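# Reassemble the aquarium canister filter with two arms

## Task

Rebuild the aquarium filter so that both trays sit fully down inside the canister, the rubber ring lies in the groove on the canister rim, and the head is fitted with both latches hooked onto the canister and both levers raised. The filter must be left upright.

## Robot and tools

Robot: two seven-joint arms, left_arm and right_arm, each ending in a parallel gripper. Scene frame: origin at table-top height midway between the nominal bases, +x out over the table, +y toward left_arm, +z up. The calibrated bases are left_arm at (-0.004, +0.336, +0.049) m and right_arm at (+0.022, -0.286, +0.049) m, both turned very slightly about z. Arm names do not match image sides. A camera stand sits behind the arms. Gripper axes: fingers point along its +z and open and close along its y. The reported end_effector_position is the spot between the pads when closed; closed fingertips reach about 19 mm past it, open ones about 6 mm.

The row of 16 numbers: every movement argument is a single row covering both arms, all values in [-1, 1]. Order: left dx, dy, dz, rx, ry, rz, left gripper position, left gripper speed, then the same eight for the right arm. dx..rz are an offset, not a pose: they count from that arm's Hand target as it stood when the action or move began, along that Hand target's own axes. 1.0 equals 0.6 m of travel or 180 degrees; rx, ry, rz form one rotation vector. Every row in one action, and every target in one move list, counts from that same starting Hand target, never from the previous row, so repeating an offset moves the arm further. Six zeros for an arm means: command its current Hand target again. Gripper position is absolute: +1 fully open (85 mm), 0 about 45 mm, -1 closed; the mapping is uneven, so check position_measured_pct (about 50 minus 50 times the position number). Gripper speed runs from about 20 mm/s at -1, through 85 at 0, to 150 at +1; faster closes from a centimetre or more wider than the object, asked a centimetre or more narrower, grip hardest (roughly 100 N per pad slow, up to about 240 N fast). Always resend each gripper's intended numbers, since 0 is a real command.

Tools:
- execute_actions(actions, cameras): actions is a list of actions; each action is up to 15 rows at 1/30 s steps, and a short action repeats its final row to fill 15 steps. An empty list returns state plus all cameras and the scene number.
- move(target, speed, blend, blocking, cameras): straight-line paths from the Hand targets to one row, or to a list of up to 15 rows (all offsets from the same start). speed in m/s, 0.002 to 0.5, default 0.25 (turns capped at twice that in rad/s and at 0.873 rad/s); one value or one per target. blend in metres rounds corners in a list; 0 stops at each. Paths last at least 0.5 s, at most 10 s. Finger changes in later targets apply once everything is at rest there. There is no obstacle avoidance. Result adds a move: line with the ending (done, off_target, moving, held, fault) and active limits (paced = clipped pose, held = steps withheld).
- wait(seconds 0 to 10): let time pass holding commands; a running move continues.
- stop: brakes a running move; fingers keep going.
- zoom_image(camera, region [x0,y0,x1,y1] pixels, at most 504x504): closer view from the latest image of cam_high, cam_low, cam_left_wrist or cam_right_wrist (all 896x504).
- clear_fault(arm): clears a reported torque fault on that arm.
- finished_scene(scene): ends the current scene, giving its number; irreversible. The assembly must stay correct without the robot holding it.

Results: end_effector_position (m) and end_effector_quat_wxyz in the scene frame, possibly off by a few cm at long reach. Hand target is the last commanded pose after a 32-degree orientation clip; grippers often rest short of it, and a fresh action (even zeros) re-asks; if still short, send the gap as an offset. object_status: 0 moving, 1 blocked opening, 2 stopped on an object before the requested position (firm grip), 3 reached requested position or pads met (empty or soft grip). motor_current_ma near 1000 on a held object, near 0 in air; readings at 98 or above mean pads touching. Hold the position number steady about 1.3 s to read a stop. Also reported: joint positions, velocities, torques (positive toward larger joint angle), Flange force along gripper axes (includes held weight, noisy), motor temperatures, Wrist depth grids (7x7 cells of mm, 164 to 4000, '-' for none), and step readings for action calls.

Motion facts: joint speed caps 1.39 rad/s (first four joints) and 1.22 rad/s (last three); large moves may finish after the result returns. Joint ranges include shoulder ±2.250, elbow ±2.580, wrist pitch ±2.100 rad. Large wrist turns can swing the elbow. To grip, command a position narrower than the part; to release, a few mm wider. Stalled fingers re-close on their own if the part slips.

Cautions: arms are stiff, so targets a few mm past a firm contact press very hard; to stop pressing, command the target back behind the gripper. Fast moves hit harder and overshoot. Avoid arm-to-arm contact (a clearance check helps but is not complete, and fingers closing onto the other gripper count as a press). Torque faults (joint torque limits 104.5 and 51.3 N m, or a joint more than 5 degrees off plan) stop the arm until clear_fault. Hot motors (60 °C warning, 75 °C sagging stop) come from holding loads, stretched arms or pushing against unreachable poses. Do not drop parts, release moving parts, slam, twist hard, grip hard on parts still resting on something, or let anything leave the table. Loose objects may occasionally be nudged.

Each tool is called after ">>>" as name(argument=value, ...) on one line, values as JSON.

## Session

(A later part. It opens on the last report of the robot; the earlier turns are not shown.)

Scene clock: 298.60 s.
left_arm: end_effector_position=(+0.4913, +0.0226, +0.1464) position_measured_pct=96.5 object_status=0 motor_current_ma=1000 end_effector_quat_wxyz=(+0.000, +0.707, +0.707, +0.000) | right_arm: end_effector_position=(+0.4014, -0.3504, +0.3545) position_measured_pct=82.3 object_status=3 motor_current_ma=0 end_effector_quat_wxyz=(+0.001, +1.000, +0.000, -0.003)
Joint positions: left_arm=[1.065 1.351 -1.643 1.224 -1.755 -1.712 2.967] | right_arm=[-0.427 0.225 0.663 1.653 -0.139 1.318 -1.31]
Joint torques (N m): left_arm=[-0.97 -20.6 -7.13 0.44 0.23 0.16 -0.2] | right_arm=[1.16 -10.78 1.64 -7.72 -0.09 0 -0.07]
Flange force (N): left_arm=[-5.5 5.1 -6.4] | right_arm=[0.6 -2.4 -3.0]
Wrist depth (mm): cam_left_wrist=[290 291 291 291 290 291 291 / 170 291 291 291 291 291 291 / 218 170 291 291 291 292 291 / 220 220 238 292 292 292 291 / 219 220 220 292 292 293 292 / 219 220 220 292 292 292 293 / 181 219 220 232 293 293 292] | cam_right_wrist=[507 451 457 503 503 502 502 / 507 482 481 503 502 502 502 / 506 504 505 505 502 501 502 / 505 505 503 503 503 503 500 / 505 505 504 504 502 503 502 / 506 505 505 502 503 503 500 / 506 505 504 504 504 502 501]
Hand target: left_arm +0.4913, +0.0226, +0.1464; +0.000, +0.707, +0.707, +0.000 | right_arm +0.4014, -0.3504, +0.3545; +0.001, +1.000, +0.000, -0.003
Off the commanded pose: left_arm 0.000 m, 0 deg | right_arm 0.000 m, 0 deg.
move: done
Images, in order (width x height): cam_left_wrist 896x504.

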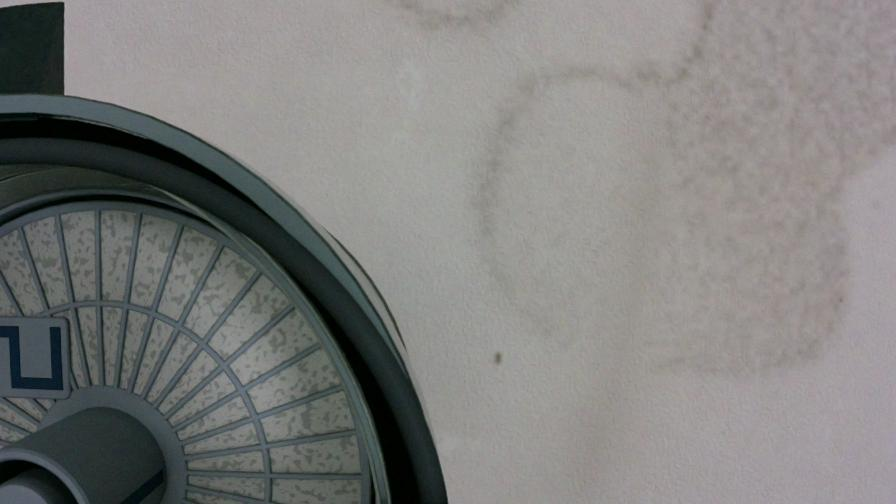

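>>> move(target=[[0,0,-0.005,0,0,0,-1,-1,0,0,0,0,0,0,-0.65,1],[0,-0.009,-0.005,0,0,0,-1,-1,0,0,0,0,0,0,-0.65,1],[0,-0.009,0.0015,0,0,0,-1,-1,0,0,0,0,0,0,-0.65,1]], speed=0.03, cameras=["cam_left_wrist"])

Scene clock: 300.73 s.
left_arm: end_effector_position=(+0.4859, +0.0226, +0.1456) position_measured_pct=96.5 object_status=2 motor_current_ma=1000 end_effector_quat_wxyz=(+0.000, +0.707, +0.707, +0.000) | right_arm: end_effector_position=(+0.4014, -0.3504, +0.3545) position_measured_pct=82.3 object_status=3 motor_current_ma=0 end_effector_quat_wxyz=(+0.001, +1.000, +0.000, -0.003)
Joint positions: left_arm=[1.079 1.351 -1.645 1.246 -1.757 -1.71 2.958] | right_arm=[-0.427 0.225 0.663 1.653 -0.139 1.318 -1.31]
Joint torques (N m): left_arm=[-0.59 -23.4 -8.59 0.43 0.02 -0.44 -0.21] | right_arm=[1.13 -10.8 1.64 -7.73 -0.1 0.04 -0.04]
Flange force (N): left_arm=[-6.1 7.1 -0.2] | right_arm=[0.5 -2.5 -2.8]
Wrist depth (mm): cam_left_wrist=[174 289 289 289 289 290 290 / 169 290 289 289 290 290 290 / 219 165 290 290 290 291 290 / 219 219 165 291 291 291 290 / 218 219 219 291 292 291 291 / 218 219 219 166 292 291 292 / 174 218 220 291 292 292 292] | cam_right_wrist=[507 451 458 503 502 501 500 / 507 483 481 504 502 502 501 / 506 503 503 504 502 501 500 / 505 504 505 503 505 503 503 / 505 504 504 503 503 502 500 / 505 505 505 503 502 501 498 / 505 503 505 502 503 502 501]
Hand target: left_arm +0.4859, +0.0226, +0.1456; +0.000, +0.707, +0.707, +0.000 | right_arm +0.4014, -0.3504, +0.3545; +0.001, +1.000, +0.000, -0.003
Off the commanded pose: left_arm 0.000 m, 0 deg | right_arm 0.000 m, 0 deg.
move: done
Images, in order (width x height): cam_left_wrist 896x504.

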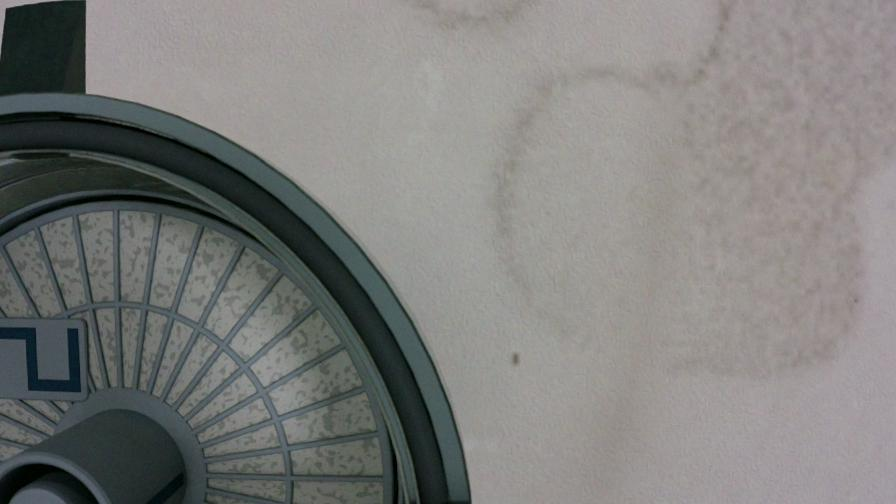

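>>> move(target=[0,0,0,0,0,0,-0.75,-1,0,0,0,0,0,0,-0.65,1])

>>> move(target=[[0,0,-0.06,0,0,0,-0.7,-1,0,0,0,0,0,0,-0.65,1],[0.0023,-0.217,-0.355,0,0,0.5,-0.7,-1,0,0,0,0,0,0,-0.65,1]], speed=0.15, cameras=["cam_left_wrist"])

>>> zoom_image(camera="cam_left_wrist", region=[190, 0, 694, 504])

Scene clock: 302.53 s.
left_arm: end_effector_position=(+0.4859, +0.0226, +0.1455) position_measured_pct=87.4 object_status=0 motor_current_ma=0 end_effector_quat_wxyz=(+0.000, +0.707, +0.707, +0.000) | right_arm: end_effector_position=(+0.4014, -0.3504, +0.3545) position_measured_pct=82.3 object_status=3 motor_current_ma=0 end_effector_quat_wxyz=(+0.001, +1.000, +0.000, -0.003)
Joint positions: left_arm=[1.079 1.351 -1.645 1.246 -1.757 -1.71 2.958] | right_arm=[-0.427 0.225 0.663 1.653 -0.139 1.318 -1.31]
Joint torques (N m): left_arm=[-0.58 -23.4 -8.59 0.45 -0.04 -0.45 -0.18] | right_arm=[1.12 -10.79 1.65 -7.78 -0.06 0.02 -0.04]
Flange force (N): left_arm=[-6.1 7.1 -0.1] | right_arm=[0.4 -2.4 -2.7]
Wrist depth (mm): cam_left_wrist=[174 289 289 290 289 289 289 / - 290 289 290 289 289 290 / 218 217 290 290 290 291 290 / 219 219 165 291 290 290 291 / 217 219 219 291 291 291 291 / 218 219 219 166 291 291 292 / 174 219 219 291 292 292 292] | cam_right_wrist=[505 451 456 502 503 501 502 / 507 484 482 503 503 502 500 / 505 504 503 503 502 500 502 / 505 505 504 502 502 503 502 / 503 505 506 504 502 501 500 / 506 505 504 504 502 502 500 / 505 504 505 503 502 503 500]
Hand target: left_arm +0.4859, +0.0226, +0.1455; +0.000, +0.707, +0.707, +0.000 | right_arm +0.4014, -0.3504, +0.3545; +0.001, +1.000, +0.000, -0.003
Off the commanded pose: left_arm 0.000 m, 0 deg | right_arm 0.000 m, 0 deg.
move: done

Scene clock: 308.70 s.
left_arm: end_effector_position=(+0.3558, +0.0240, +0.3586) position_measured_pct=85.3 object_status=3 motor_current_ma=0 end_effector_quat_wxyz=(+0.000, +1.000, +0.000, +0.000) | right_arm: end_effector_position=(+0.4014, -0.3504, +0.3545) position_measured_pct=82.3 object_status=3 motor_current_ma=0 end_effector_quat_wxyz=(+0.001, +1.000, +0.000, -0.003)
Joint positions: left_arm=[1.363 0.913 -1.725 1.3 -2.19 -1.856 1.493] | right_arm=[-0.427 0.225 0.663 1.653 -0.139 1.318 -1.31]
Joint torques (N m): left_arm=[-0.61 -18.31 -7.22 -2.77 0.03 -0.39 -0.21] | right_arm=[1.09 -10.83 1.6 -7.68 -0.08 0.01 -0.04]
Flange force (N): left_arm=[5.2 6.6 -3.9] | right_arm=[0.9 -2.3 -3.0]
Wrist depth (mm): cam_left_wrist=[497 500 501 503 503 507 482 / 499 501 431 432 503 505 505 / 499 502 430 432 432 506 507 / 502 502 430 381 432 506 506 / 502 504 432 433 433 509 507 / 503 504 504 433 507 507 510 / 504 503 504 506 508 508 510] | cam_right_wrist=[507 451 456 504 503 503 503 / 505 482 482 506 504 500 503 / 504 506 505 503 503 504 502 / 504 505 505 505 501 502 501 / 505 504 504 502 503 501 502 / 505 505 502 504 501 502 501 / 505 505 505 503 503 502 500]
Hand target: left_arm +0.3558, +0.0240, +0.3586; +0.000, +1.000, +0.000, +0.000 | right_arm +0.4014, -0.3504, +0.3545; +0.001, +1.000, +0.000, -0.003
Off the commanded pose: left_arm 0.000 m, 0 deg | right_arm 0.000 m, 0 deg.
move: done
Images, in order (width x height): cam_left_wrist 896x504.

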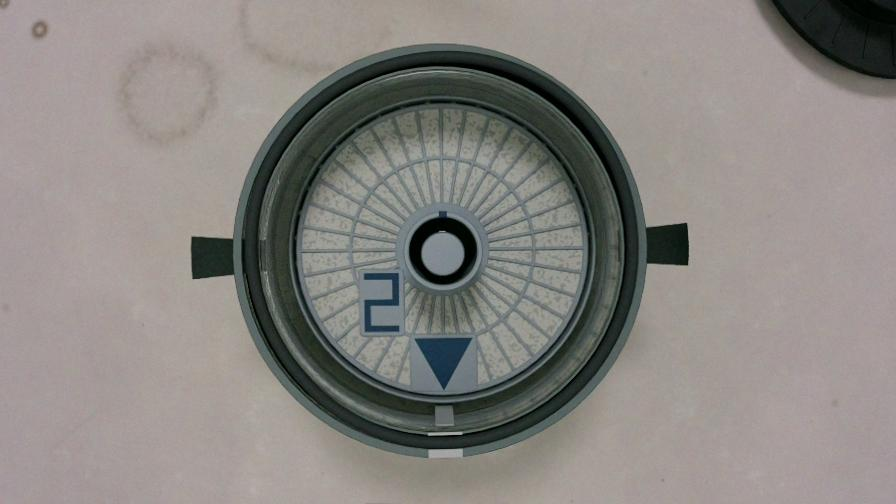

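Scaled by 1.000.

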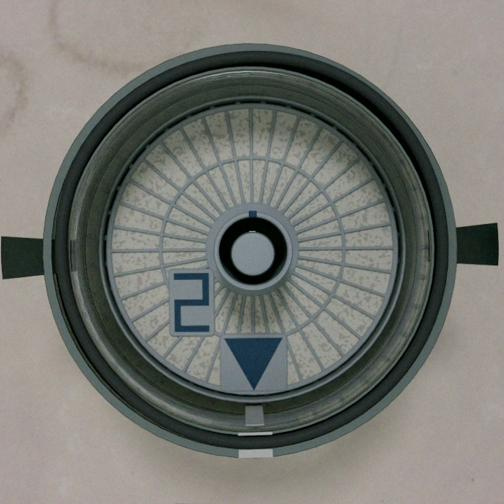

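>>> zoom_image(camera="cam_left_wrist", region=[220, 230, 440, 470])

>>> zoom_image(camera="cam_left_wrist", region=[440, 230, 660, 470])

>>> zoom_image(camera="cam_left_wrist", region=[220, 30, 440, 250])

>>> zoom_image(camera="cam_left_wrist", region=[440, 30, 660, 250])

Scaled by 2.100 from the camera's 896x504 image, which has a finer 1280x720 frame.

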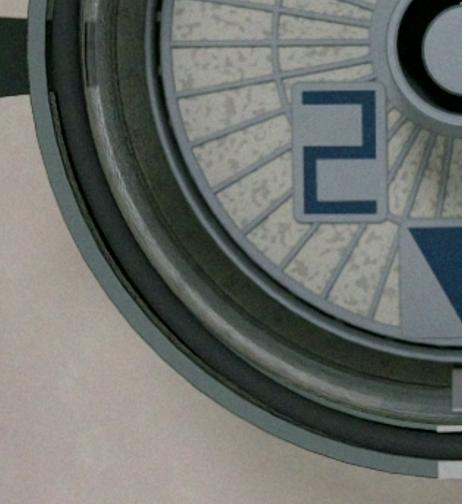

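Scaled by 2.100 from the camera's 896x504 image, which has a finer 1280x720 frame.

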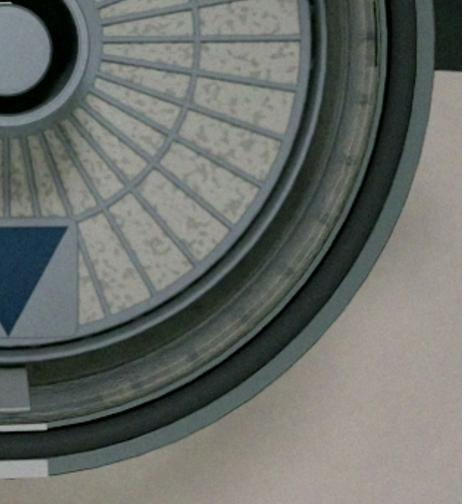

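Scaled by 2.291 from the camera's 896x504 image, which has a finer 1280x720 frame.

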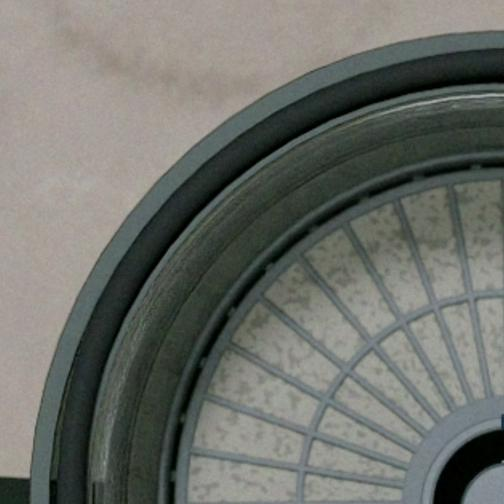

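Scaled by 2.291 from the camera's 896x504 image, which has a finer 1280x720 frame.

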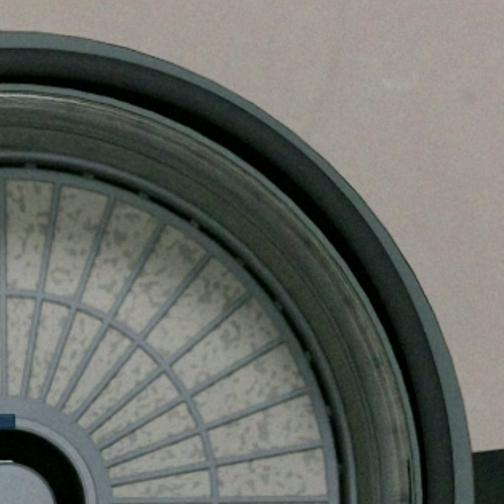

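>>> execute_actions(actions=[], cameras=["cam_low","cam_right_wrist","cam_left_wrist"])

>>> zoom_image(camera="cam_low", region=[290, 215, 410, 275])

>>> zoom_image(camera="cam_low", region=[260, 220, 430, 350])

Scene clock: 310.63 s.
left_arm: end_effector_position=(+0.3558, +0.0240, +0.3586) position_measured_pct=85.3 object_status=3 motor_current_ma=0 end_effector_quat_wxyz=(+0.000, +1.000, +0.000, +0.000) | right_arm: end_effector_position=(+0.4014, -0.3504, +0.3545) position_measured_pct=82.3 object_status=3 motor_current_ma=0 end_effector_quat_wxyz=(+0.001, +1.000, +0.000, -0.003)
Joint positions: left_arm=[1.363 0.913 -1.725 1.3 -2.19 -1.856 1.493] | right_arm=[-0.427 0.225 0.663 1.653 -0.139 1.318 -1.31]
Joint velocities: within noise
Joint torques (N m): left_arm=[-0.68 -18.23 -7.19 -2.82 -0.02 -0.36 -0.2] | right_arm=[1.13 -10.77 1.61 -7.7 -0.08 0.01 -0.04]
Motor temperatures (°C): left_arm=[43 46 40 42 48 50 46] | right_arm=[46 45 38 40 49 47 47]
Flange force (N): left_arm=[4.8 6.5 -3.9] | right_arm=[0.6 -2.4 -3.0]
Wrist depth (mm): cam_left_wrist=[499 498 501 501 503 503 483 / 499 500 430 432 503 505 505 / 501 500 430 431 432 505 507 / 501 501 430 382 431 506 507 / 502 502 432 432 432 506 508 / 503 502 505 433 508 507 508 / 503 503 507 505 507 507 509] | cam_right_wrist=[504 452 459 502 502 503 501 / 508 482 483 503 502 500 502 / 506 506 505 504 502 500 501 / 507 503 503 504 502 503 502 / 507 503 503 503 505 502 501 / 506 504 503 505 501 501 502 / 505 504 506 504 504 502 501]
Hand target: left_arm +0.3558, +0.0240, +0.3586; +0.000, +1.000, +0.000, +0.000 | right_arm +0.4014, -0.3504, +0.3545; +0.001, +1.000, +0.000, -0.003
Tool commands: left_gripper/position=-0.7 left_gripper/speed=-1.0 right_gripper/position=-0.65 right_gripper/speed=+1.0
Off the commanded pose: left_arm 0.000 m, 0 deg | right_arm 0.000 m, 0 deg.
Images, in order (width x height): cam_low 896x504, cam_left_wrist 896x504, cam_right_wrist 896x504.

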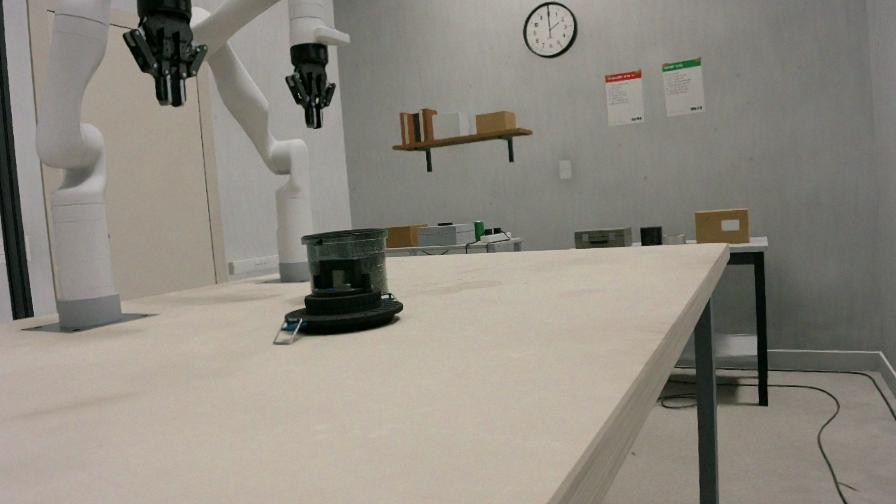

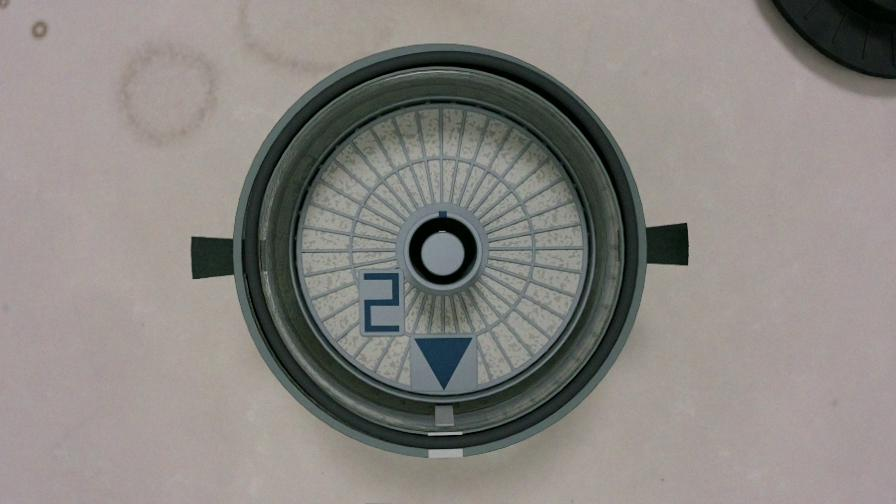

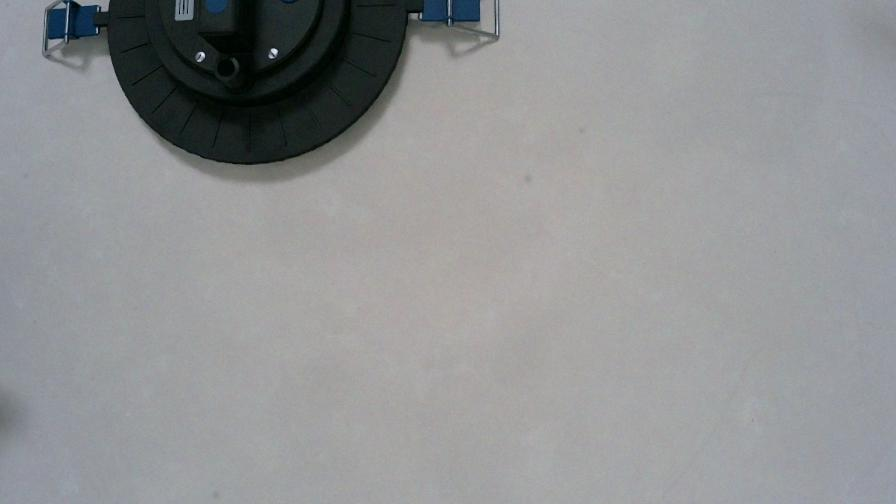

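Scaled by 4.200 from the camera's 896x504 image, which has a finer 1280x720 frame.

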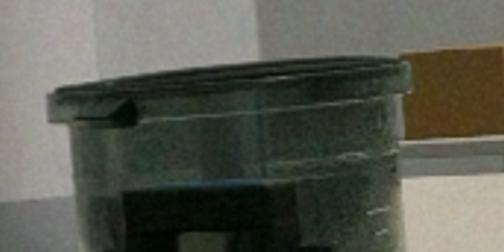

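Scaled by 2.965 from the camera's 896x504 image, which has a finer 1280x720 frame.

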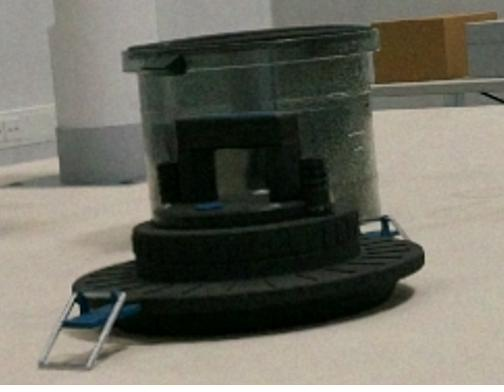

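>>> move(target=[-0.043,-0.6267,-0.069,0,0,0,-0.7,-1,0.231,-0.189,-0.009,0,0,0,0.3,0], cameras=["cam_right_wrist","cam_low","cam_high"])

Scene clock: 317.93 s.
left_arm: end_effector_position=(+0.3301, +0.4000, +0.4000) position_measured_pct=85.3 object_status=3 motor_current_ma=0 end_effector_quat_wxyz=(+0.000, +1.000, +0.000, +0.000) | right_arm: end_effector_position=(+0.5401, -0.2371, +0.3588) position_measured_pct=35.1 object_status=3 motor_current_ma=0 end_effector_quat_wxyz=(+0.001, +1.000, +0.000, -0.003)
Joint positions: left_arm=[0.877 0.526 -1.765 1.611 -2.625 -1.633 0.693] | right_arm=[-0.456 0.566 0.588 1.161 -0.3 1.504 -1.489]
Joint torques (N m): left_arm=[-0.48 -9.61 -4.84 -5.55 0.03 -0.44 -0.17] | right_arm=[1.11 -18.04 2.91 -7.65 -0.07 0.02 -0.03]
Flange force (N): left_arm=[5.7 0.5 -4.8] | right_arm=[1.1 -2.2 -2.5]
Wrist depth (mm): cam_left_wrist=[540 542 545 544 545 547 548 / 541 542 541 544 544 548 550 / 539 542 545 545 545 549 549 / 544 545 545 546 548 547 550 / 541 545 546 547 548 550 550 / 545 544 547 549 550 551 550 / 542 545 544 547 548 550 552] | cam_right_wrist=[508 509 508 508 506 506 503 / 509 510 508 485 504 505 503 / 510 509 507 453 483 504 505 / 511 510 485 453 484 503 505 / 510 508 485 454 485 507 505 / 510 507 508 486 508 507 505 / 495 508 507 507 508 507 505]
Hand target: left_arm +0.3301, +0.4001, +0.4000; +0.000, +1.000, +0.000, +0.000 | right_arm +0.5401, -0.2371, +0.3588; +0.001, +1.000, +0.000, -0.003
Off the commanded pose: left_arm 0.000 m, 0 deg | right_arm 0.000 m, 0 deg.
move: done
Images, in order (width x height): cam_high 896x504, cam_low 896x504, cam_right_wrist 896x504.

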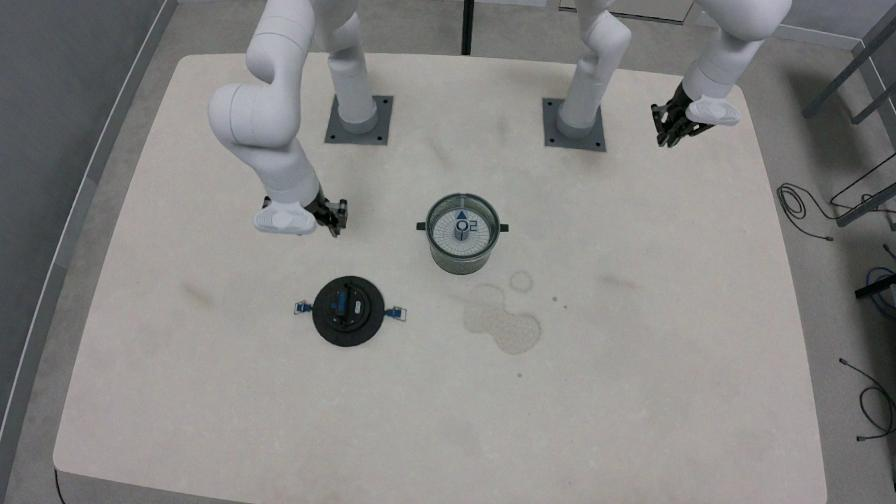

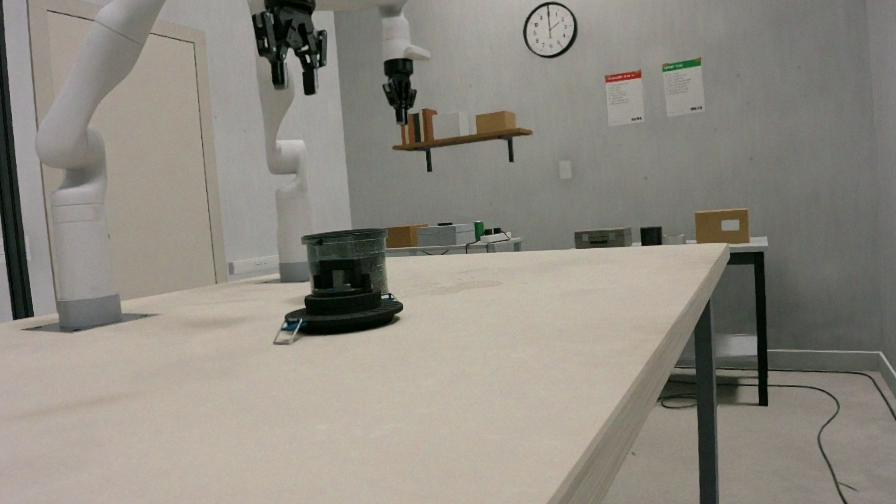

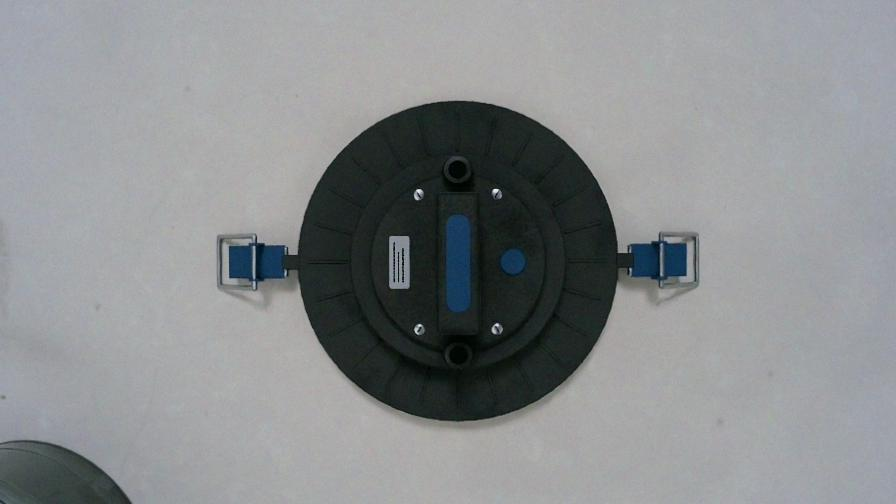

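>>> zoom_image(camera="cam_right_wrist", region=[200, 160, 450, 360])

>>> zoom_image(camera="cam_low", region=[240, 210, 440, 360])

>>> zoom_image(camera="cam_right_wrist", region=[560, 180, 760, 340])

Scaled by 2.016 from the camera's 896x504 image, which has a finer 1280x720 frame.

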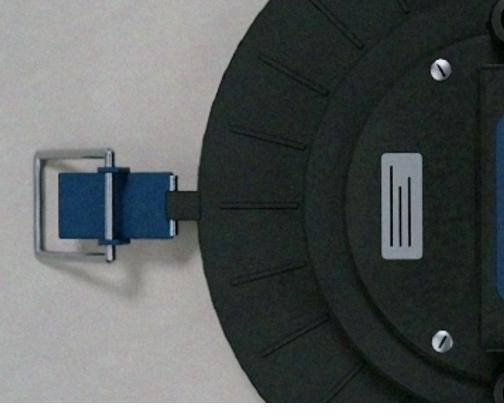

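Scaled by 2.520 from the camera's 896x504 image, which has a finer 1280x720 frame.

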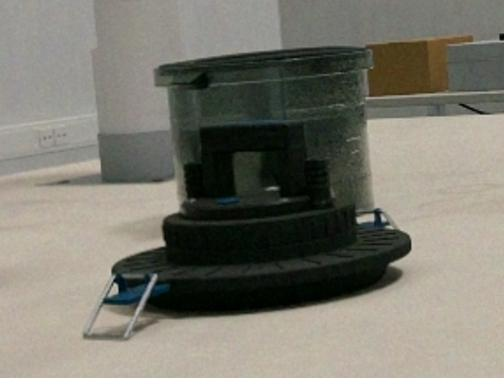

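Scaled by 2.520 from the camera's 896x504 image, which has a finer 1280x720 frame.

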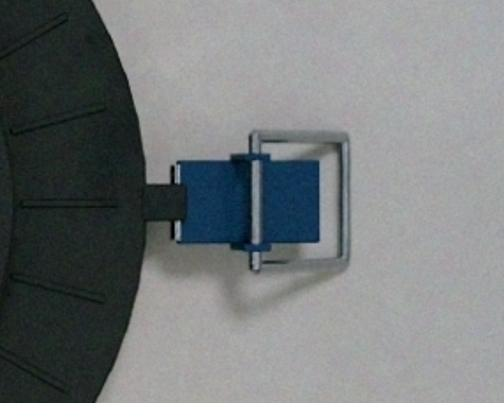

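>>> move(target=[0,0,0,0,0,0,-0.7,-1,0.03,0.001,0.2313,0,0,0,0.3,0], cameras=["cam_right_wrist","cam_low"])

Scene clock: 322.50 s.
left_arm: end_effector_position=(+0.3301, +0.4001, +0.4000) position_measured_pct=85.3 object_status=3 motor_current_ma=0 end_effector_quat_wxyz=(+0.000, +1.000, +0.000, +0.000) | right_arm: end_effector_position=(+0.5572, -0.2380, +0.2199) position_measured_pct=35.1 object_status=3 motor_current_ma=0 end_effector_quat_wxyz=(+0.001, +1.000, +0.000, -0.003)
Joint positions: left_arm=[0.877 0.526 -1.765 1.611 -2.625 -1.633 0.693] | right_arm=[-0.437 0.706 0.539 1.383 -0.369 1.16 -1.423]
Joint torques (N m): left_arm=[-0.58 -9.6 -4.88 -5.53 0.04 -0.43 -0.18] | right_arm=[1.12 -19.6 3.48 -6.72 -0.08 0.03 -0.06]
Flange force (N): left_arm=[5.6 0.8 -4.9] | right_arm=[1.9 -2.2 -2.0]
Wrist depth (mm): cam_left_wrist=[539 545 544 543 545 547 550 / 542 540 543 545 546 548 549 / 541 543 545 544 547 547 551 / 539 543 543 547 548 547 553 / 543 546 543 548 548 551 550 / 542 546 547 547 547 550 551 / 545 545 547 549 548 550 553] | cam_right_wrist=[370 369 368 367 367 367 367 / 370 369 369 346 368 368 367 / 370 369 347 322 345 367 367 / 371 369 346 281 322 367 366 / 370 367 322 272 314 348 366 / 370 370 347 273 344 367 366 / 371 369 347 346 346 368 367]
Hand target: left_arm +0.3301, +0.4001, +0.4000; +0.000, +1.000, +0.000, +0.000 | right_arm +0.5572, -0.2380, +0.2199; +0.001, +1.000, +0.000, -0.003
Off the commanded pose: left_arm 0.000 m, 0 deg | right_arm 0.000 m, 0 deg.
move: done
Images, in order (width x height): cam_low 896x504, cam_right_wrist 896x504.

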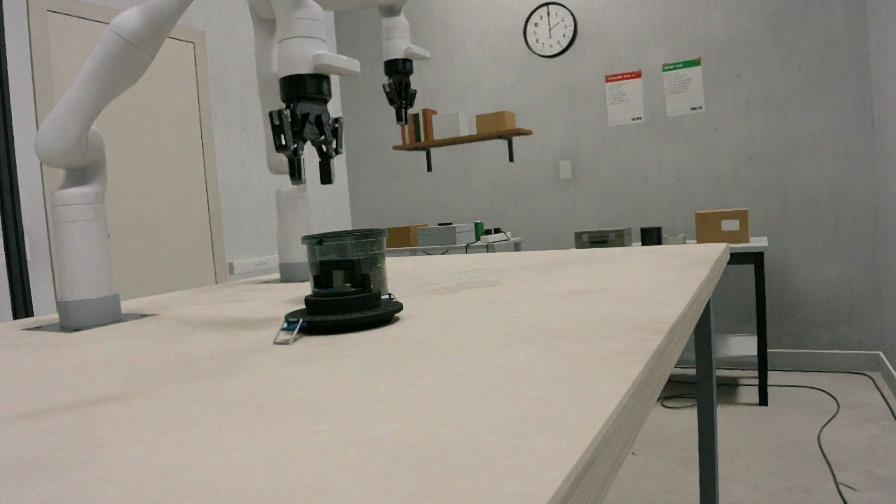

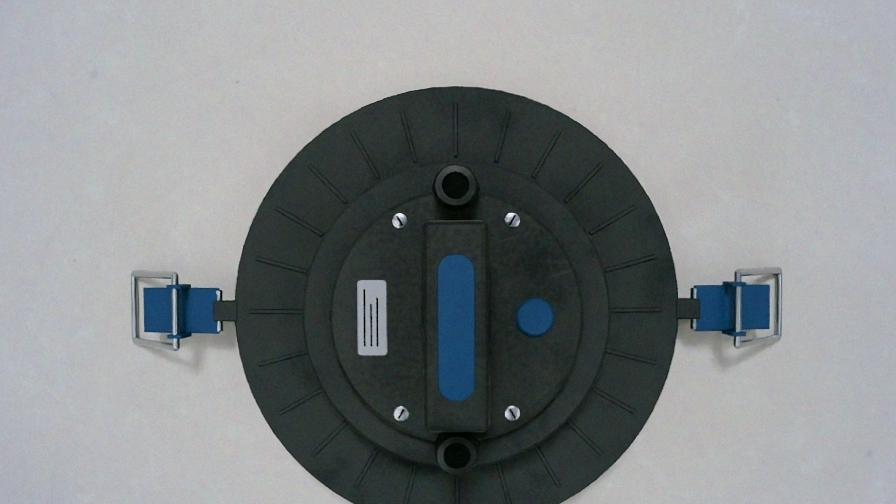

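>>> move(target=[[0,0,0,0,0,0,-0.7,-1,0.0597,0.0003,0.12,0,0,0,0.3,0],[0,0,0,0,0,0,-0.7,-1,0.0597,0.0003,0.2298,0,0,0,0.3,0],[0,0,0,0,0,0,-0.7,-1,0.0597,0.0003,0.2298,0,0,0,-1,-1]], speed=[0.2,0.06,0.05])

Scene clock: 328.33 s.
left_arm: end_effector_position=(+0.3301, +0.4001, +0.4000) position_measured_pct=85.3 object_status=3 motor_current_ma=0 end_effector_quat_wxyz=(+0.000, +1.000, +0.000, +0.000) | right_arm: end_effector_position=(+0.5921, -0.2385, +0.0818) position_measured_pct=77.5 object_status=0 motor_current_ma=1000 end_effector_quat_wxyz=(+0.001, +1.000, +0.000, -0.003)
Joint positions: left_arm=[0.877 0.526 -1.765 1.611 -2.625 -1.633 0.693] | right_arm=[-0.37 0.955 0.459 1.368 -0.465 0.933 -1.367]
Joint torques (N m): left_arm=[-0.61 -9.63 -4.84 -5.49 0.02 -0.44 -0.14] | right_arm=[1.33 -18.88 3.28 -5.32 -0.2 -0.91 -0.05]
Flange force (N): left_arm=[5.4 0.9 -5.0] | right_arm=[-0.6 -2.2 -8.6]
Wrist depth (mm): cam_left_wrist=[539 541 544 545 547 545 548 / 539 541 545 546 545 548 549 / 541 543 544 545 548 548 549 / 543 543 544 546 547 549 549 / 543 545 546 548 547 551 550 / 544 545 545 547 551 550 553 / 544 545 547 548 549 551 550] | cam_right_wrist=[231 230 230 230 229 228 228 / 230 230 230 229 229 229 228 / 230 230 208 208 207 229 228 / 230 208 208 207 207 207 228 / 230 208 184 - 183 207 228 / 230 208 176 - 175 207 228 / 211 208 176 - 175 183 206]
Hand target: left_arm +0.3301, +0.4001, +0.4000; +0.000, +1.000, +0.000, +0.000 | right_arm +0.5921, -0.2385, +0.0818; +0.001, +1.000, +0.000, -0.003
Off the commanded pose: left_arm 0.000 m, 0 deg | right_arm 0.000 m, 0 deg.
move: done

>>> move(target=[[0,0,0,0,0,0,-0.7,-1,0,0,-0.05,0,0,0,-1,-1],[0,0,0,0,0,0,-0.7,-1,0,0,-0.36,0,0,0,-1,-1]], speed=[0.05,0.12], cameras=["all"])

>>> zoom_image(camera="cam_low", region=[240, 90, 450, 340])

Scene clock: 331.73 s.
left_arm: end_effector_position=(+0.3301, +0.4001, +0.4000) position_measured_pct=85.3 object_status=3 motor_current_ma=0 end_effector_quat_wxyz=(+0.000, +1.000, +0.000, +0.000) | right_arm: end_effector_position=(+0.5935, -0.2380, +0.2978) position_measured_pct=77.5 object_status=2 motor_current_ma=1000 end_effector_quat_wxyz=(+0.001, +1.000, +0.000, -0.003)
Joint positions: left_arm=[0.877 0.526 -1.765 1.611 -2.625 -1.633 0.693] | right_arm=[-0.385 0.728 0.554 1.071 -0.358 1.438 -1.468]
Joint torques (N m): left_arm=[-0.57 -9.63 -4.84 -5.46 0.03 -0.44 -0.23] | right_arm=[1.15 -25.12 4.11 -10.14 -0.09 0.01 -0.05]
Flange force (N): left_arm=[5.7 0.9 -5.1] | right_arm=[-0.4 -1.9 6.6]
Wrist depth (mm): cam_left_wrist=[540 541 544 544 546 548 549 / 541 543 546 545 546 548 551 / 541 544 546 544 548 548 550 / 542 544 545 545 547 547 551 / 540 544 543 548 547 548 548 / 543 544 546 548 549 553 552 / 544 545 547 548 549 550 553] | cam_right_wrist=[448 446 446 446 444 445 443 / 448 447 446 445 445 444 444 / 448 447 208 207 207 445 444 / 447 208 208 207 207 207 444 / 449 208 184 - 183 207 443 / 449 208 176 - 175 207 444 / 211 208 176 - 175 183 207]
Hand target: left_arm +0.3301, +0.4001, +0.4000; +0.000, +1.000, +0.000, +0.000 | right_arm +0.5935, -0.2380, +0.2978; +0.001, +1.000, +0.000, -0.003
Off the commanded pose: left_arm 0.000 m, 0 deg | right_arm 0.000 m, 0 deg.
move: done

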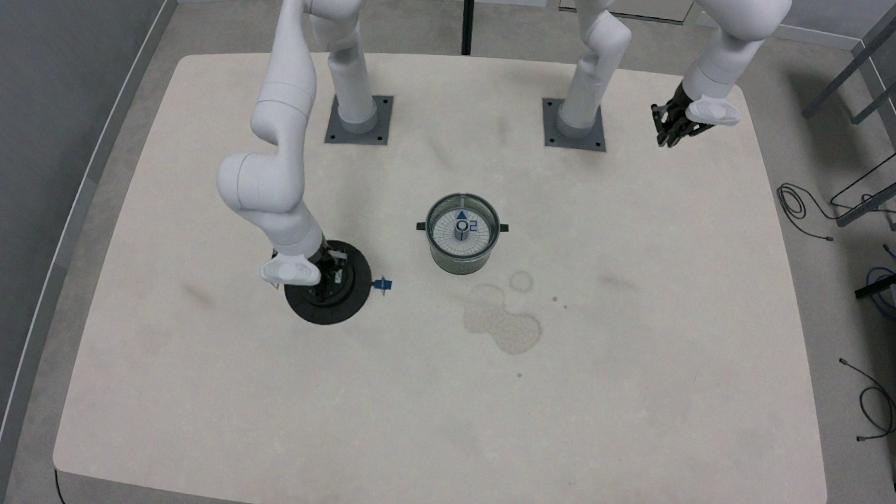

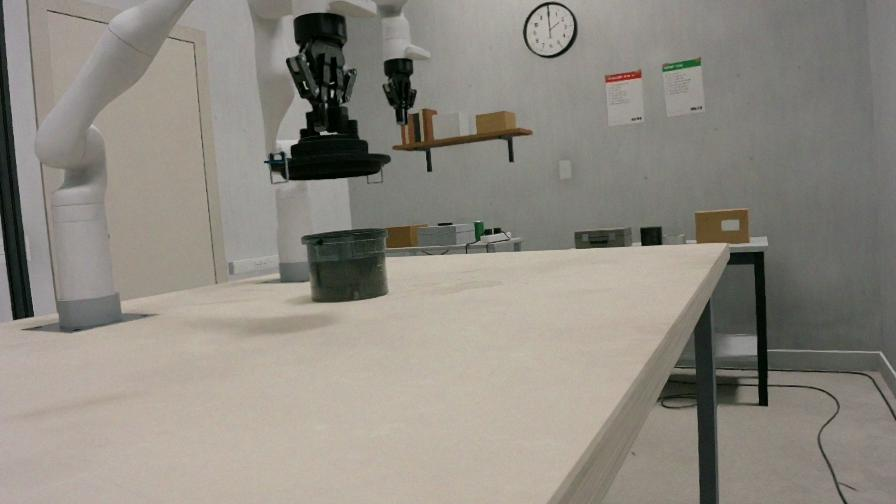

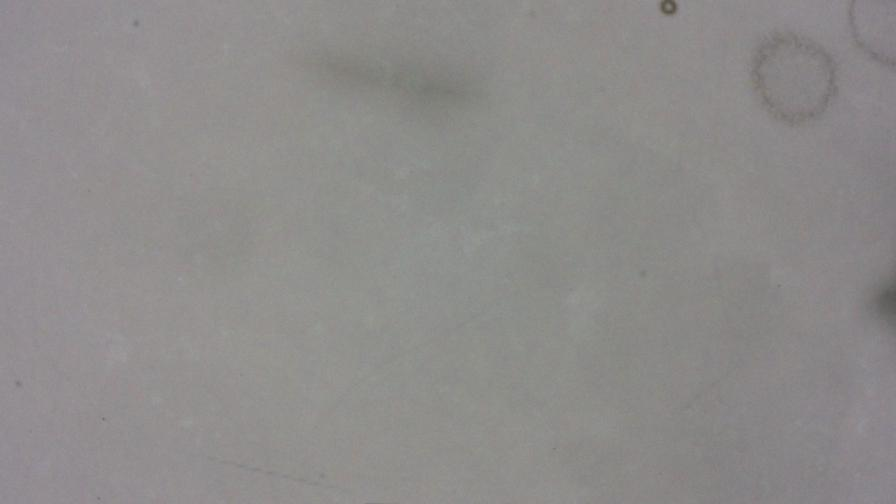

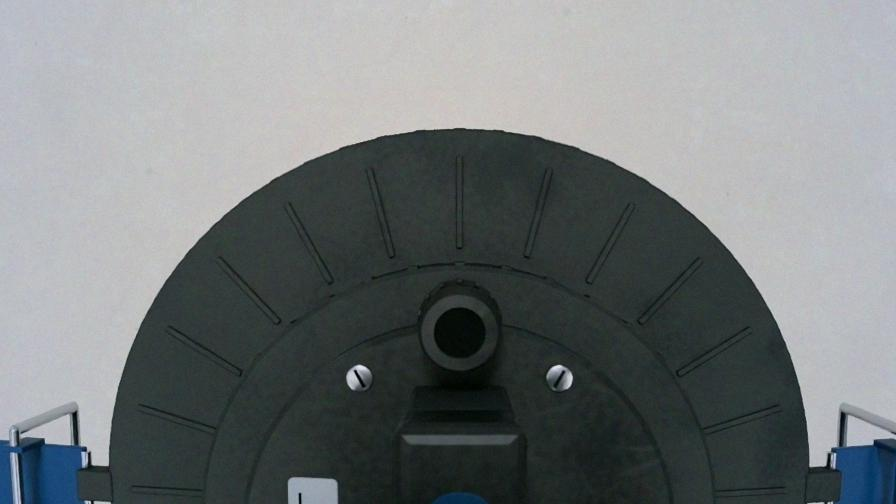

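Scaled by 2.016 from the camera's 896x504 image, which has a finer 1280x720 frame.

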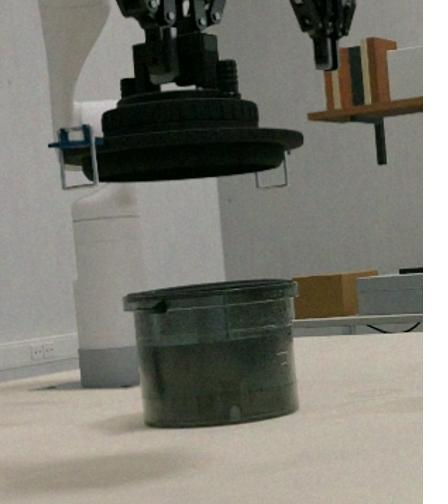

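>>> move(target=[0.043,0.6267,0.069,0,0,0,-0.7,-1,0,0,0,0,0,0,-1,-1], cameras=["cam_left_wrist"])

>>> zoom_image(camera="cam_left_wrist", region=[170, 0, 674, 504])

Scene clock: 334.83 s.
left_arm: end_effector_position=(+0.3558, +0.0240, +0.3586) position_measured_pct=85.3 object_status=3 motor_current_ma=0 end_effector_quat_wxyz=(+0.000, +1.000, +0.000, +0.000) | right_arm: end_effector_position=(+0.5935, -0.2380, +0.2978) position_measured_pct=77.5 object_status=2 motor_current_ma=1000 end_effector_quat_wxyz=(+0.001, +1.000, +0.000, -0.003)
Joint positions: left_arm=[1.362 0.915 -1.73 1.3 -2.186 -1.859 1.491] | right_arm=[-0.385 0.728 0.554 1.071 -0.358 1.438 -1.468]
Joint torques (N m): left_arm=[-0.63 -18.11 -7.17 -2.77 0.03 -0.39 -0.2] | right_arm=[1.14 -25.24 4.11 -9.89 -0.09 0.05 -0.06]
Flange force (N): left_arm=[4.8 6.3 -4.1] | right_arm=[1.0 -2.0 6.1]
Wrist depth (mm): cam_left_wrist=[499 502 502 503 504 504 504 / 500 502 431 431 505 505 505 / 498 501 430 431 433 506 505 / 502 500 431 382 431 507 510 / 501 504 432 434 432 506 507 / 503 502 504 433 507 507 510 / 502 507 506 507 507 509 510] | cam_right_wrist=[448 446 447 446 444 444 442 / 446 446 445 444 445 444 443 / 448 450 208 207 207 444 444 / 446 208 208 207 207 207 443 / 448 208 184 - 183 207 443 / 448 208 176 - 175 206 444 / 211 208 176 - 175 183 206]
Hand target: left_arm +0.3558, +0.0240, +0.3586; +0.000, +1.000, +0.000, +0.000 | right_arm +0.5935, -0.2380, +0.2978; +0.001, +1.000, +0.000, -0.003
Off the commanded pose: left_arm 0.000 m, 0 deg | right_arm 0.000 m, 0 deg.
move: done
Images, in order (width x height): cam_left_wrist 896x504.

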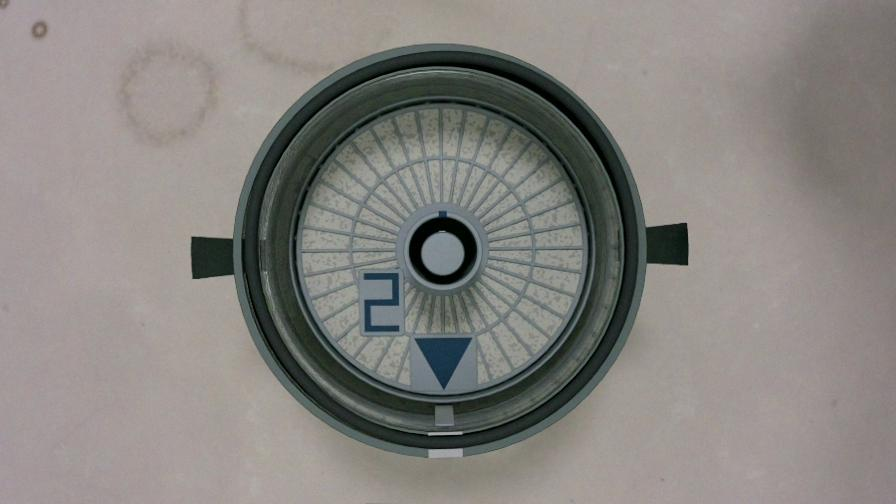

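Scaled by 1.000.

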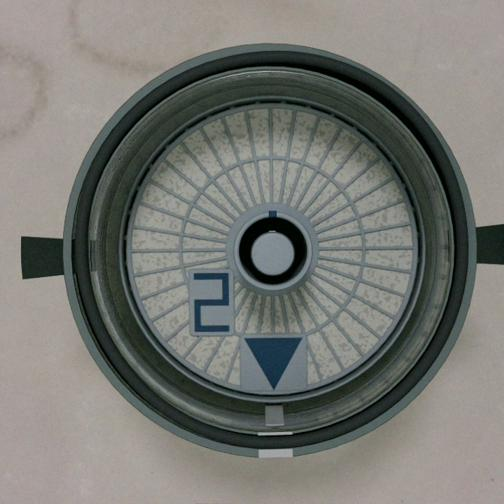

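>>> zoom_image(camera="cam_left_wrist", region=[225, 180, 385, 440])

>>> zoom_image(camera="cam_left_wrist", region=[240, 40, 400, 220])

>>> zoom_image(camera="cam_left_wrist", region=[480, 40, 660, 240])

>>> zoom_image(camera="cam_left_wrist", region=[480, 240, 660, 460])

Scaled by 1.938 from the camera's 896x504 image, which has a finer 1280x720 frame.

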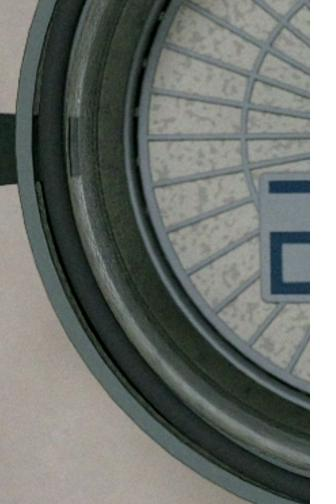

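Scaled by 2.800 from the camera's 896x504 image, which has a finer 1280x720 frame.

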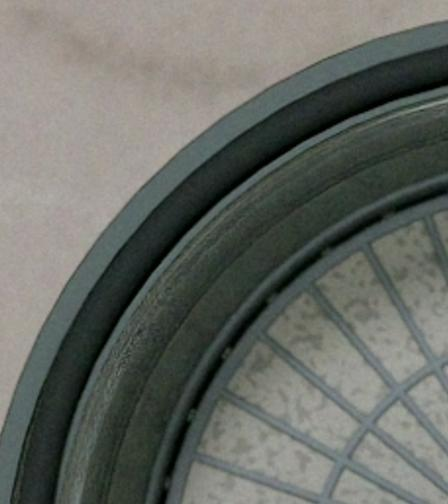

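Scaled by 2.520 from the camera's 896x504 image, which has a finer 1280x720 frame.

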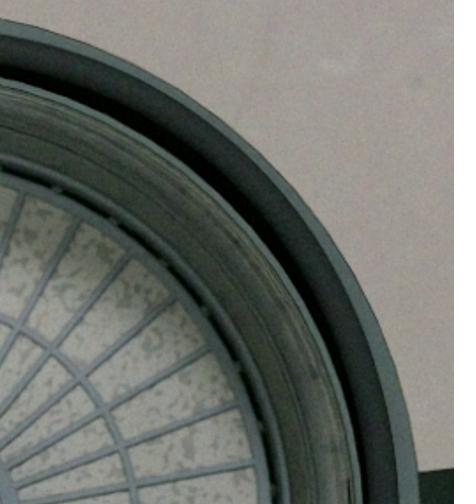

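Scaled by 2.291 from the camera's 896x504 image, which has a finer 1280x720 frame.

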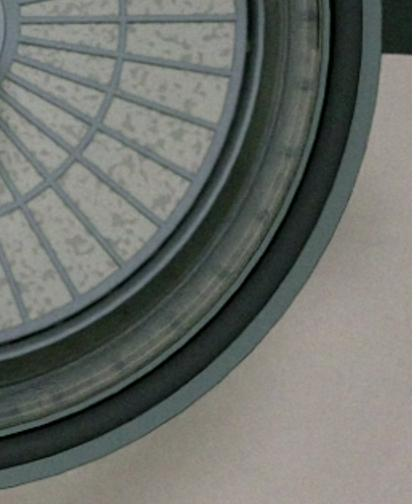

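>>> zoom_image(camera="cam_left_wrist", region=[230, 190, 300, 290])

>>> zoom_image(camera="cam_left_wrist", region=[235, 290, 325, 400])

>>> zoom_image(camera="cam_left_wrist", region=[590, 190, 660, 290])

Scaled by 5.040 from the camera's 896x504 image, which has a finer 1280x720 frame.

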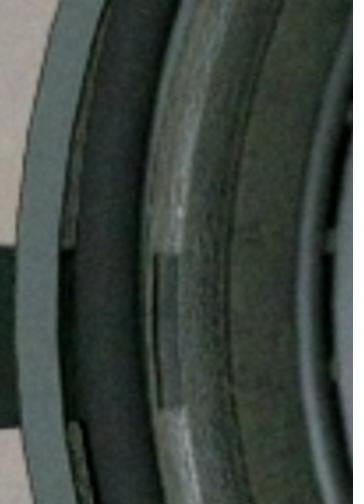

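Scaled by 4.582 from the camera's 896x504 image, which has a finer 1280x720 frame.

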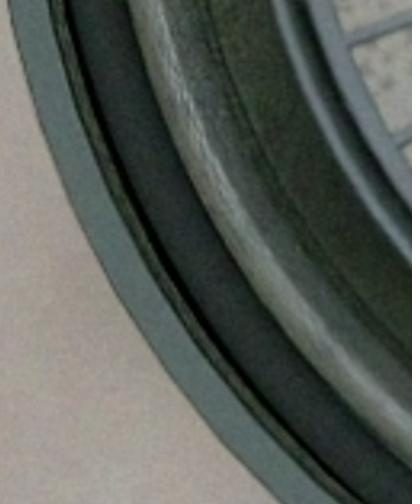

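Scaled by 5.040 from the camera's 896x504 image, which has a finer 1280x720 frame.

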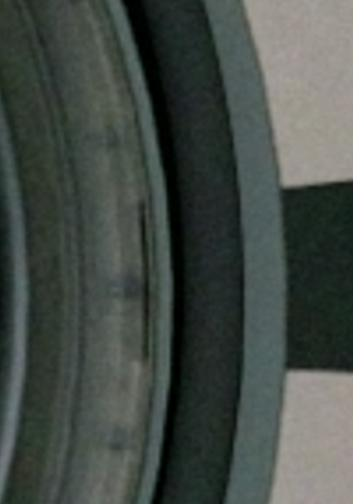

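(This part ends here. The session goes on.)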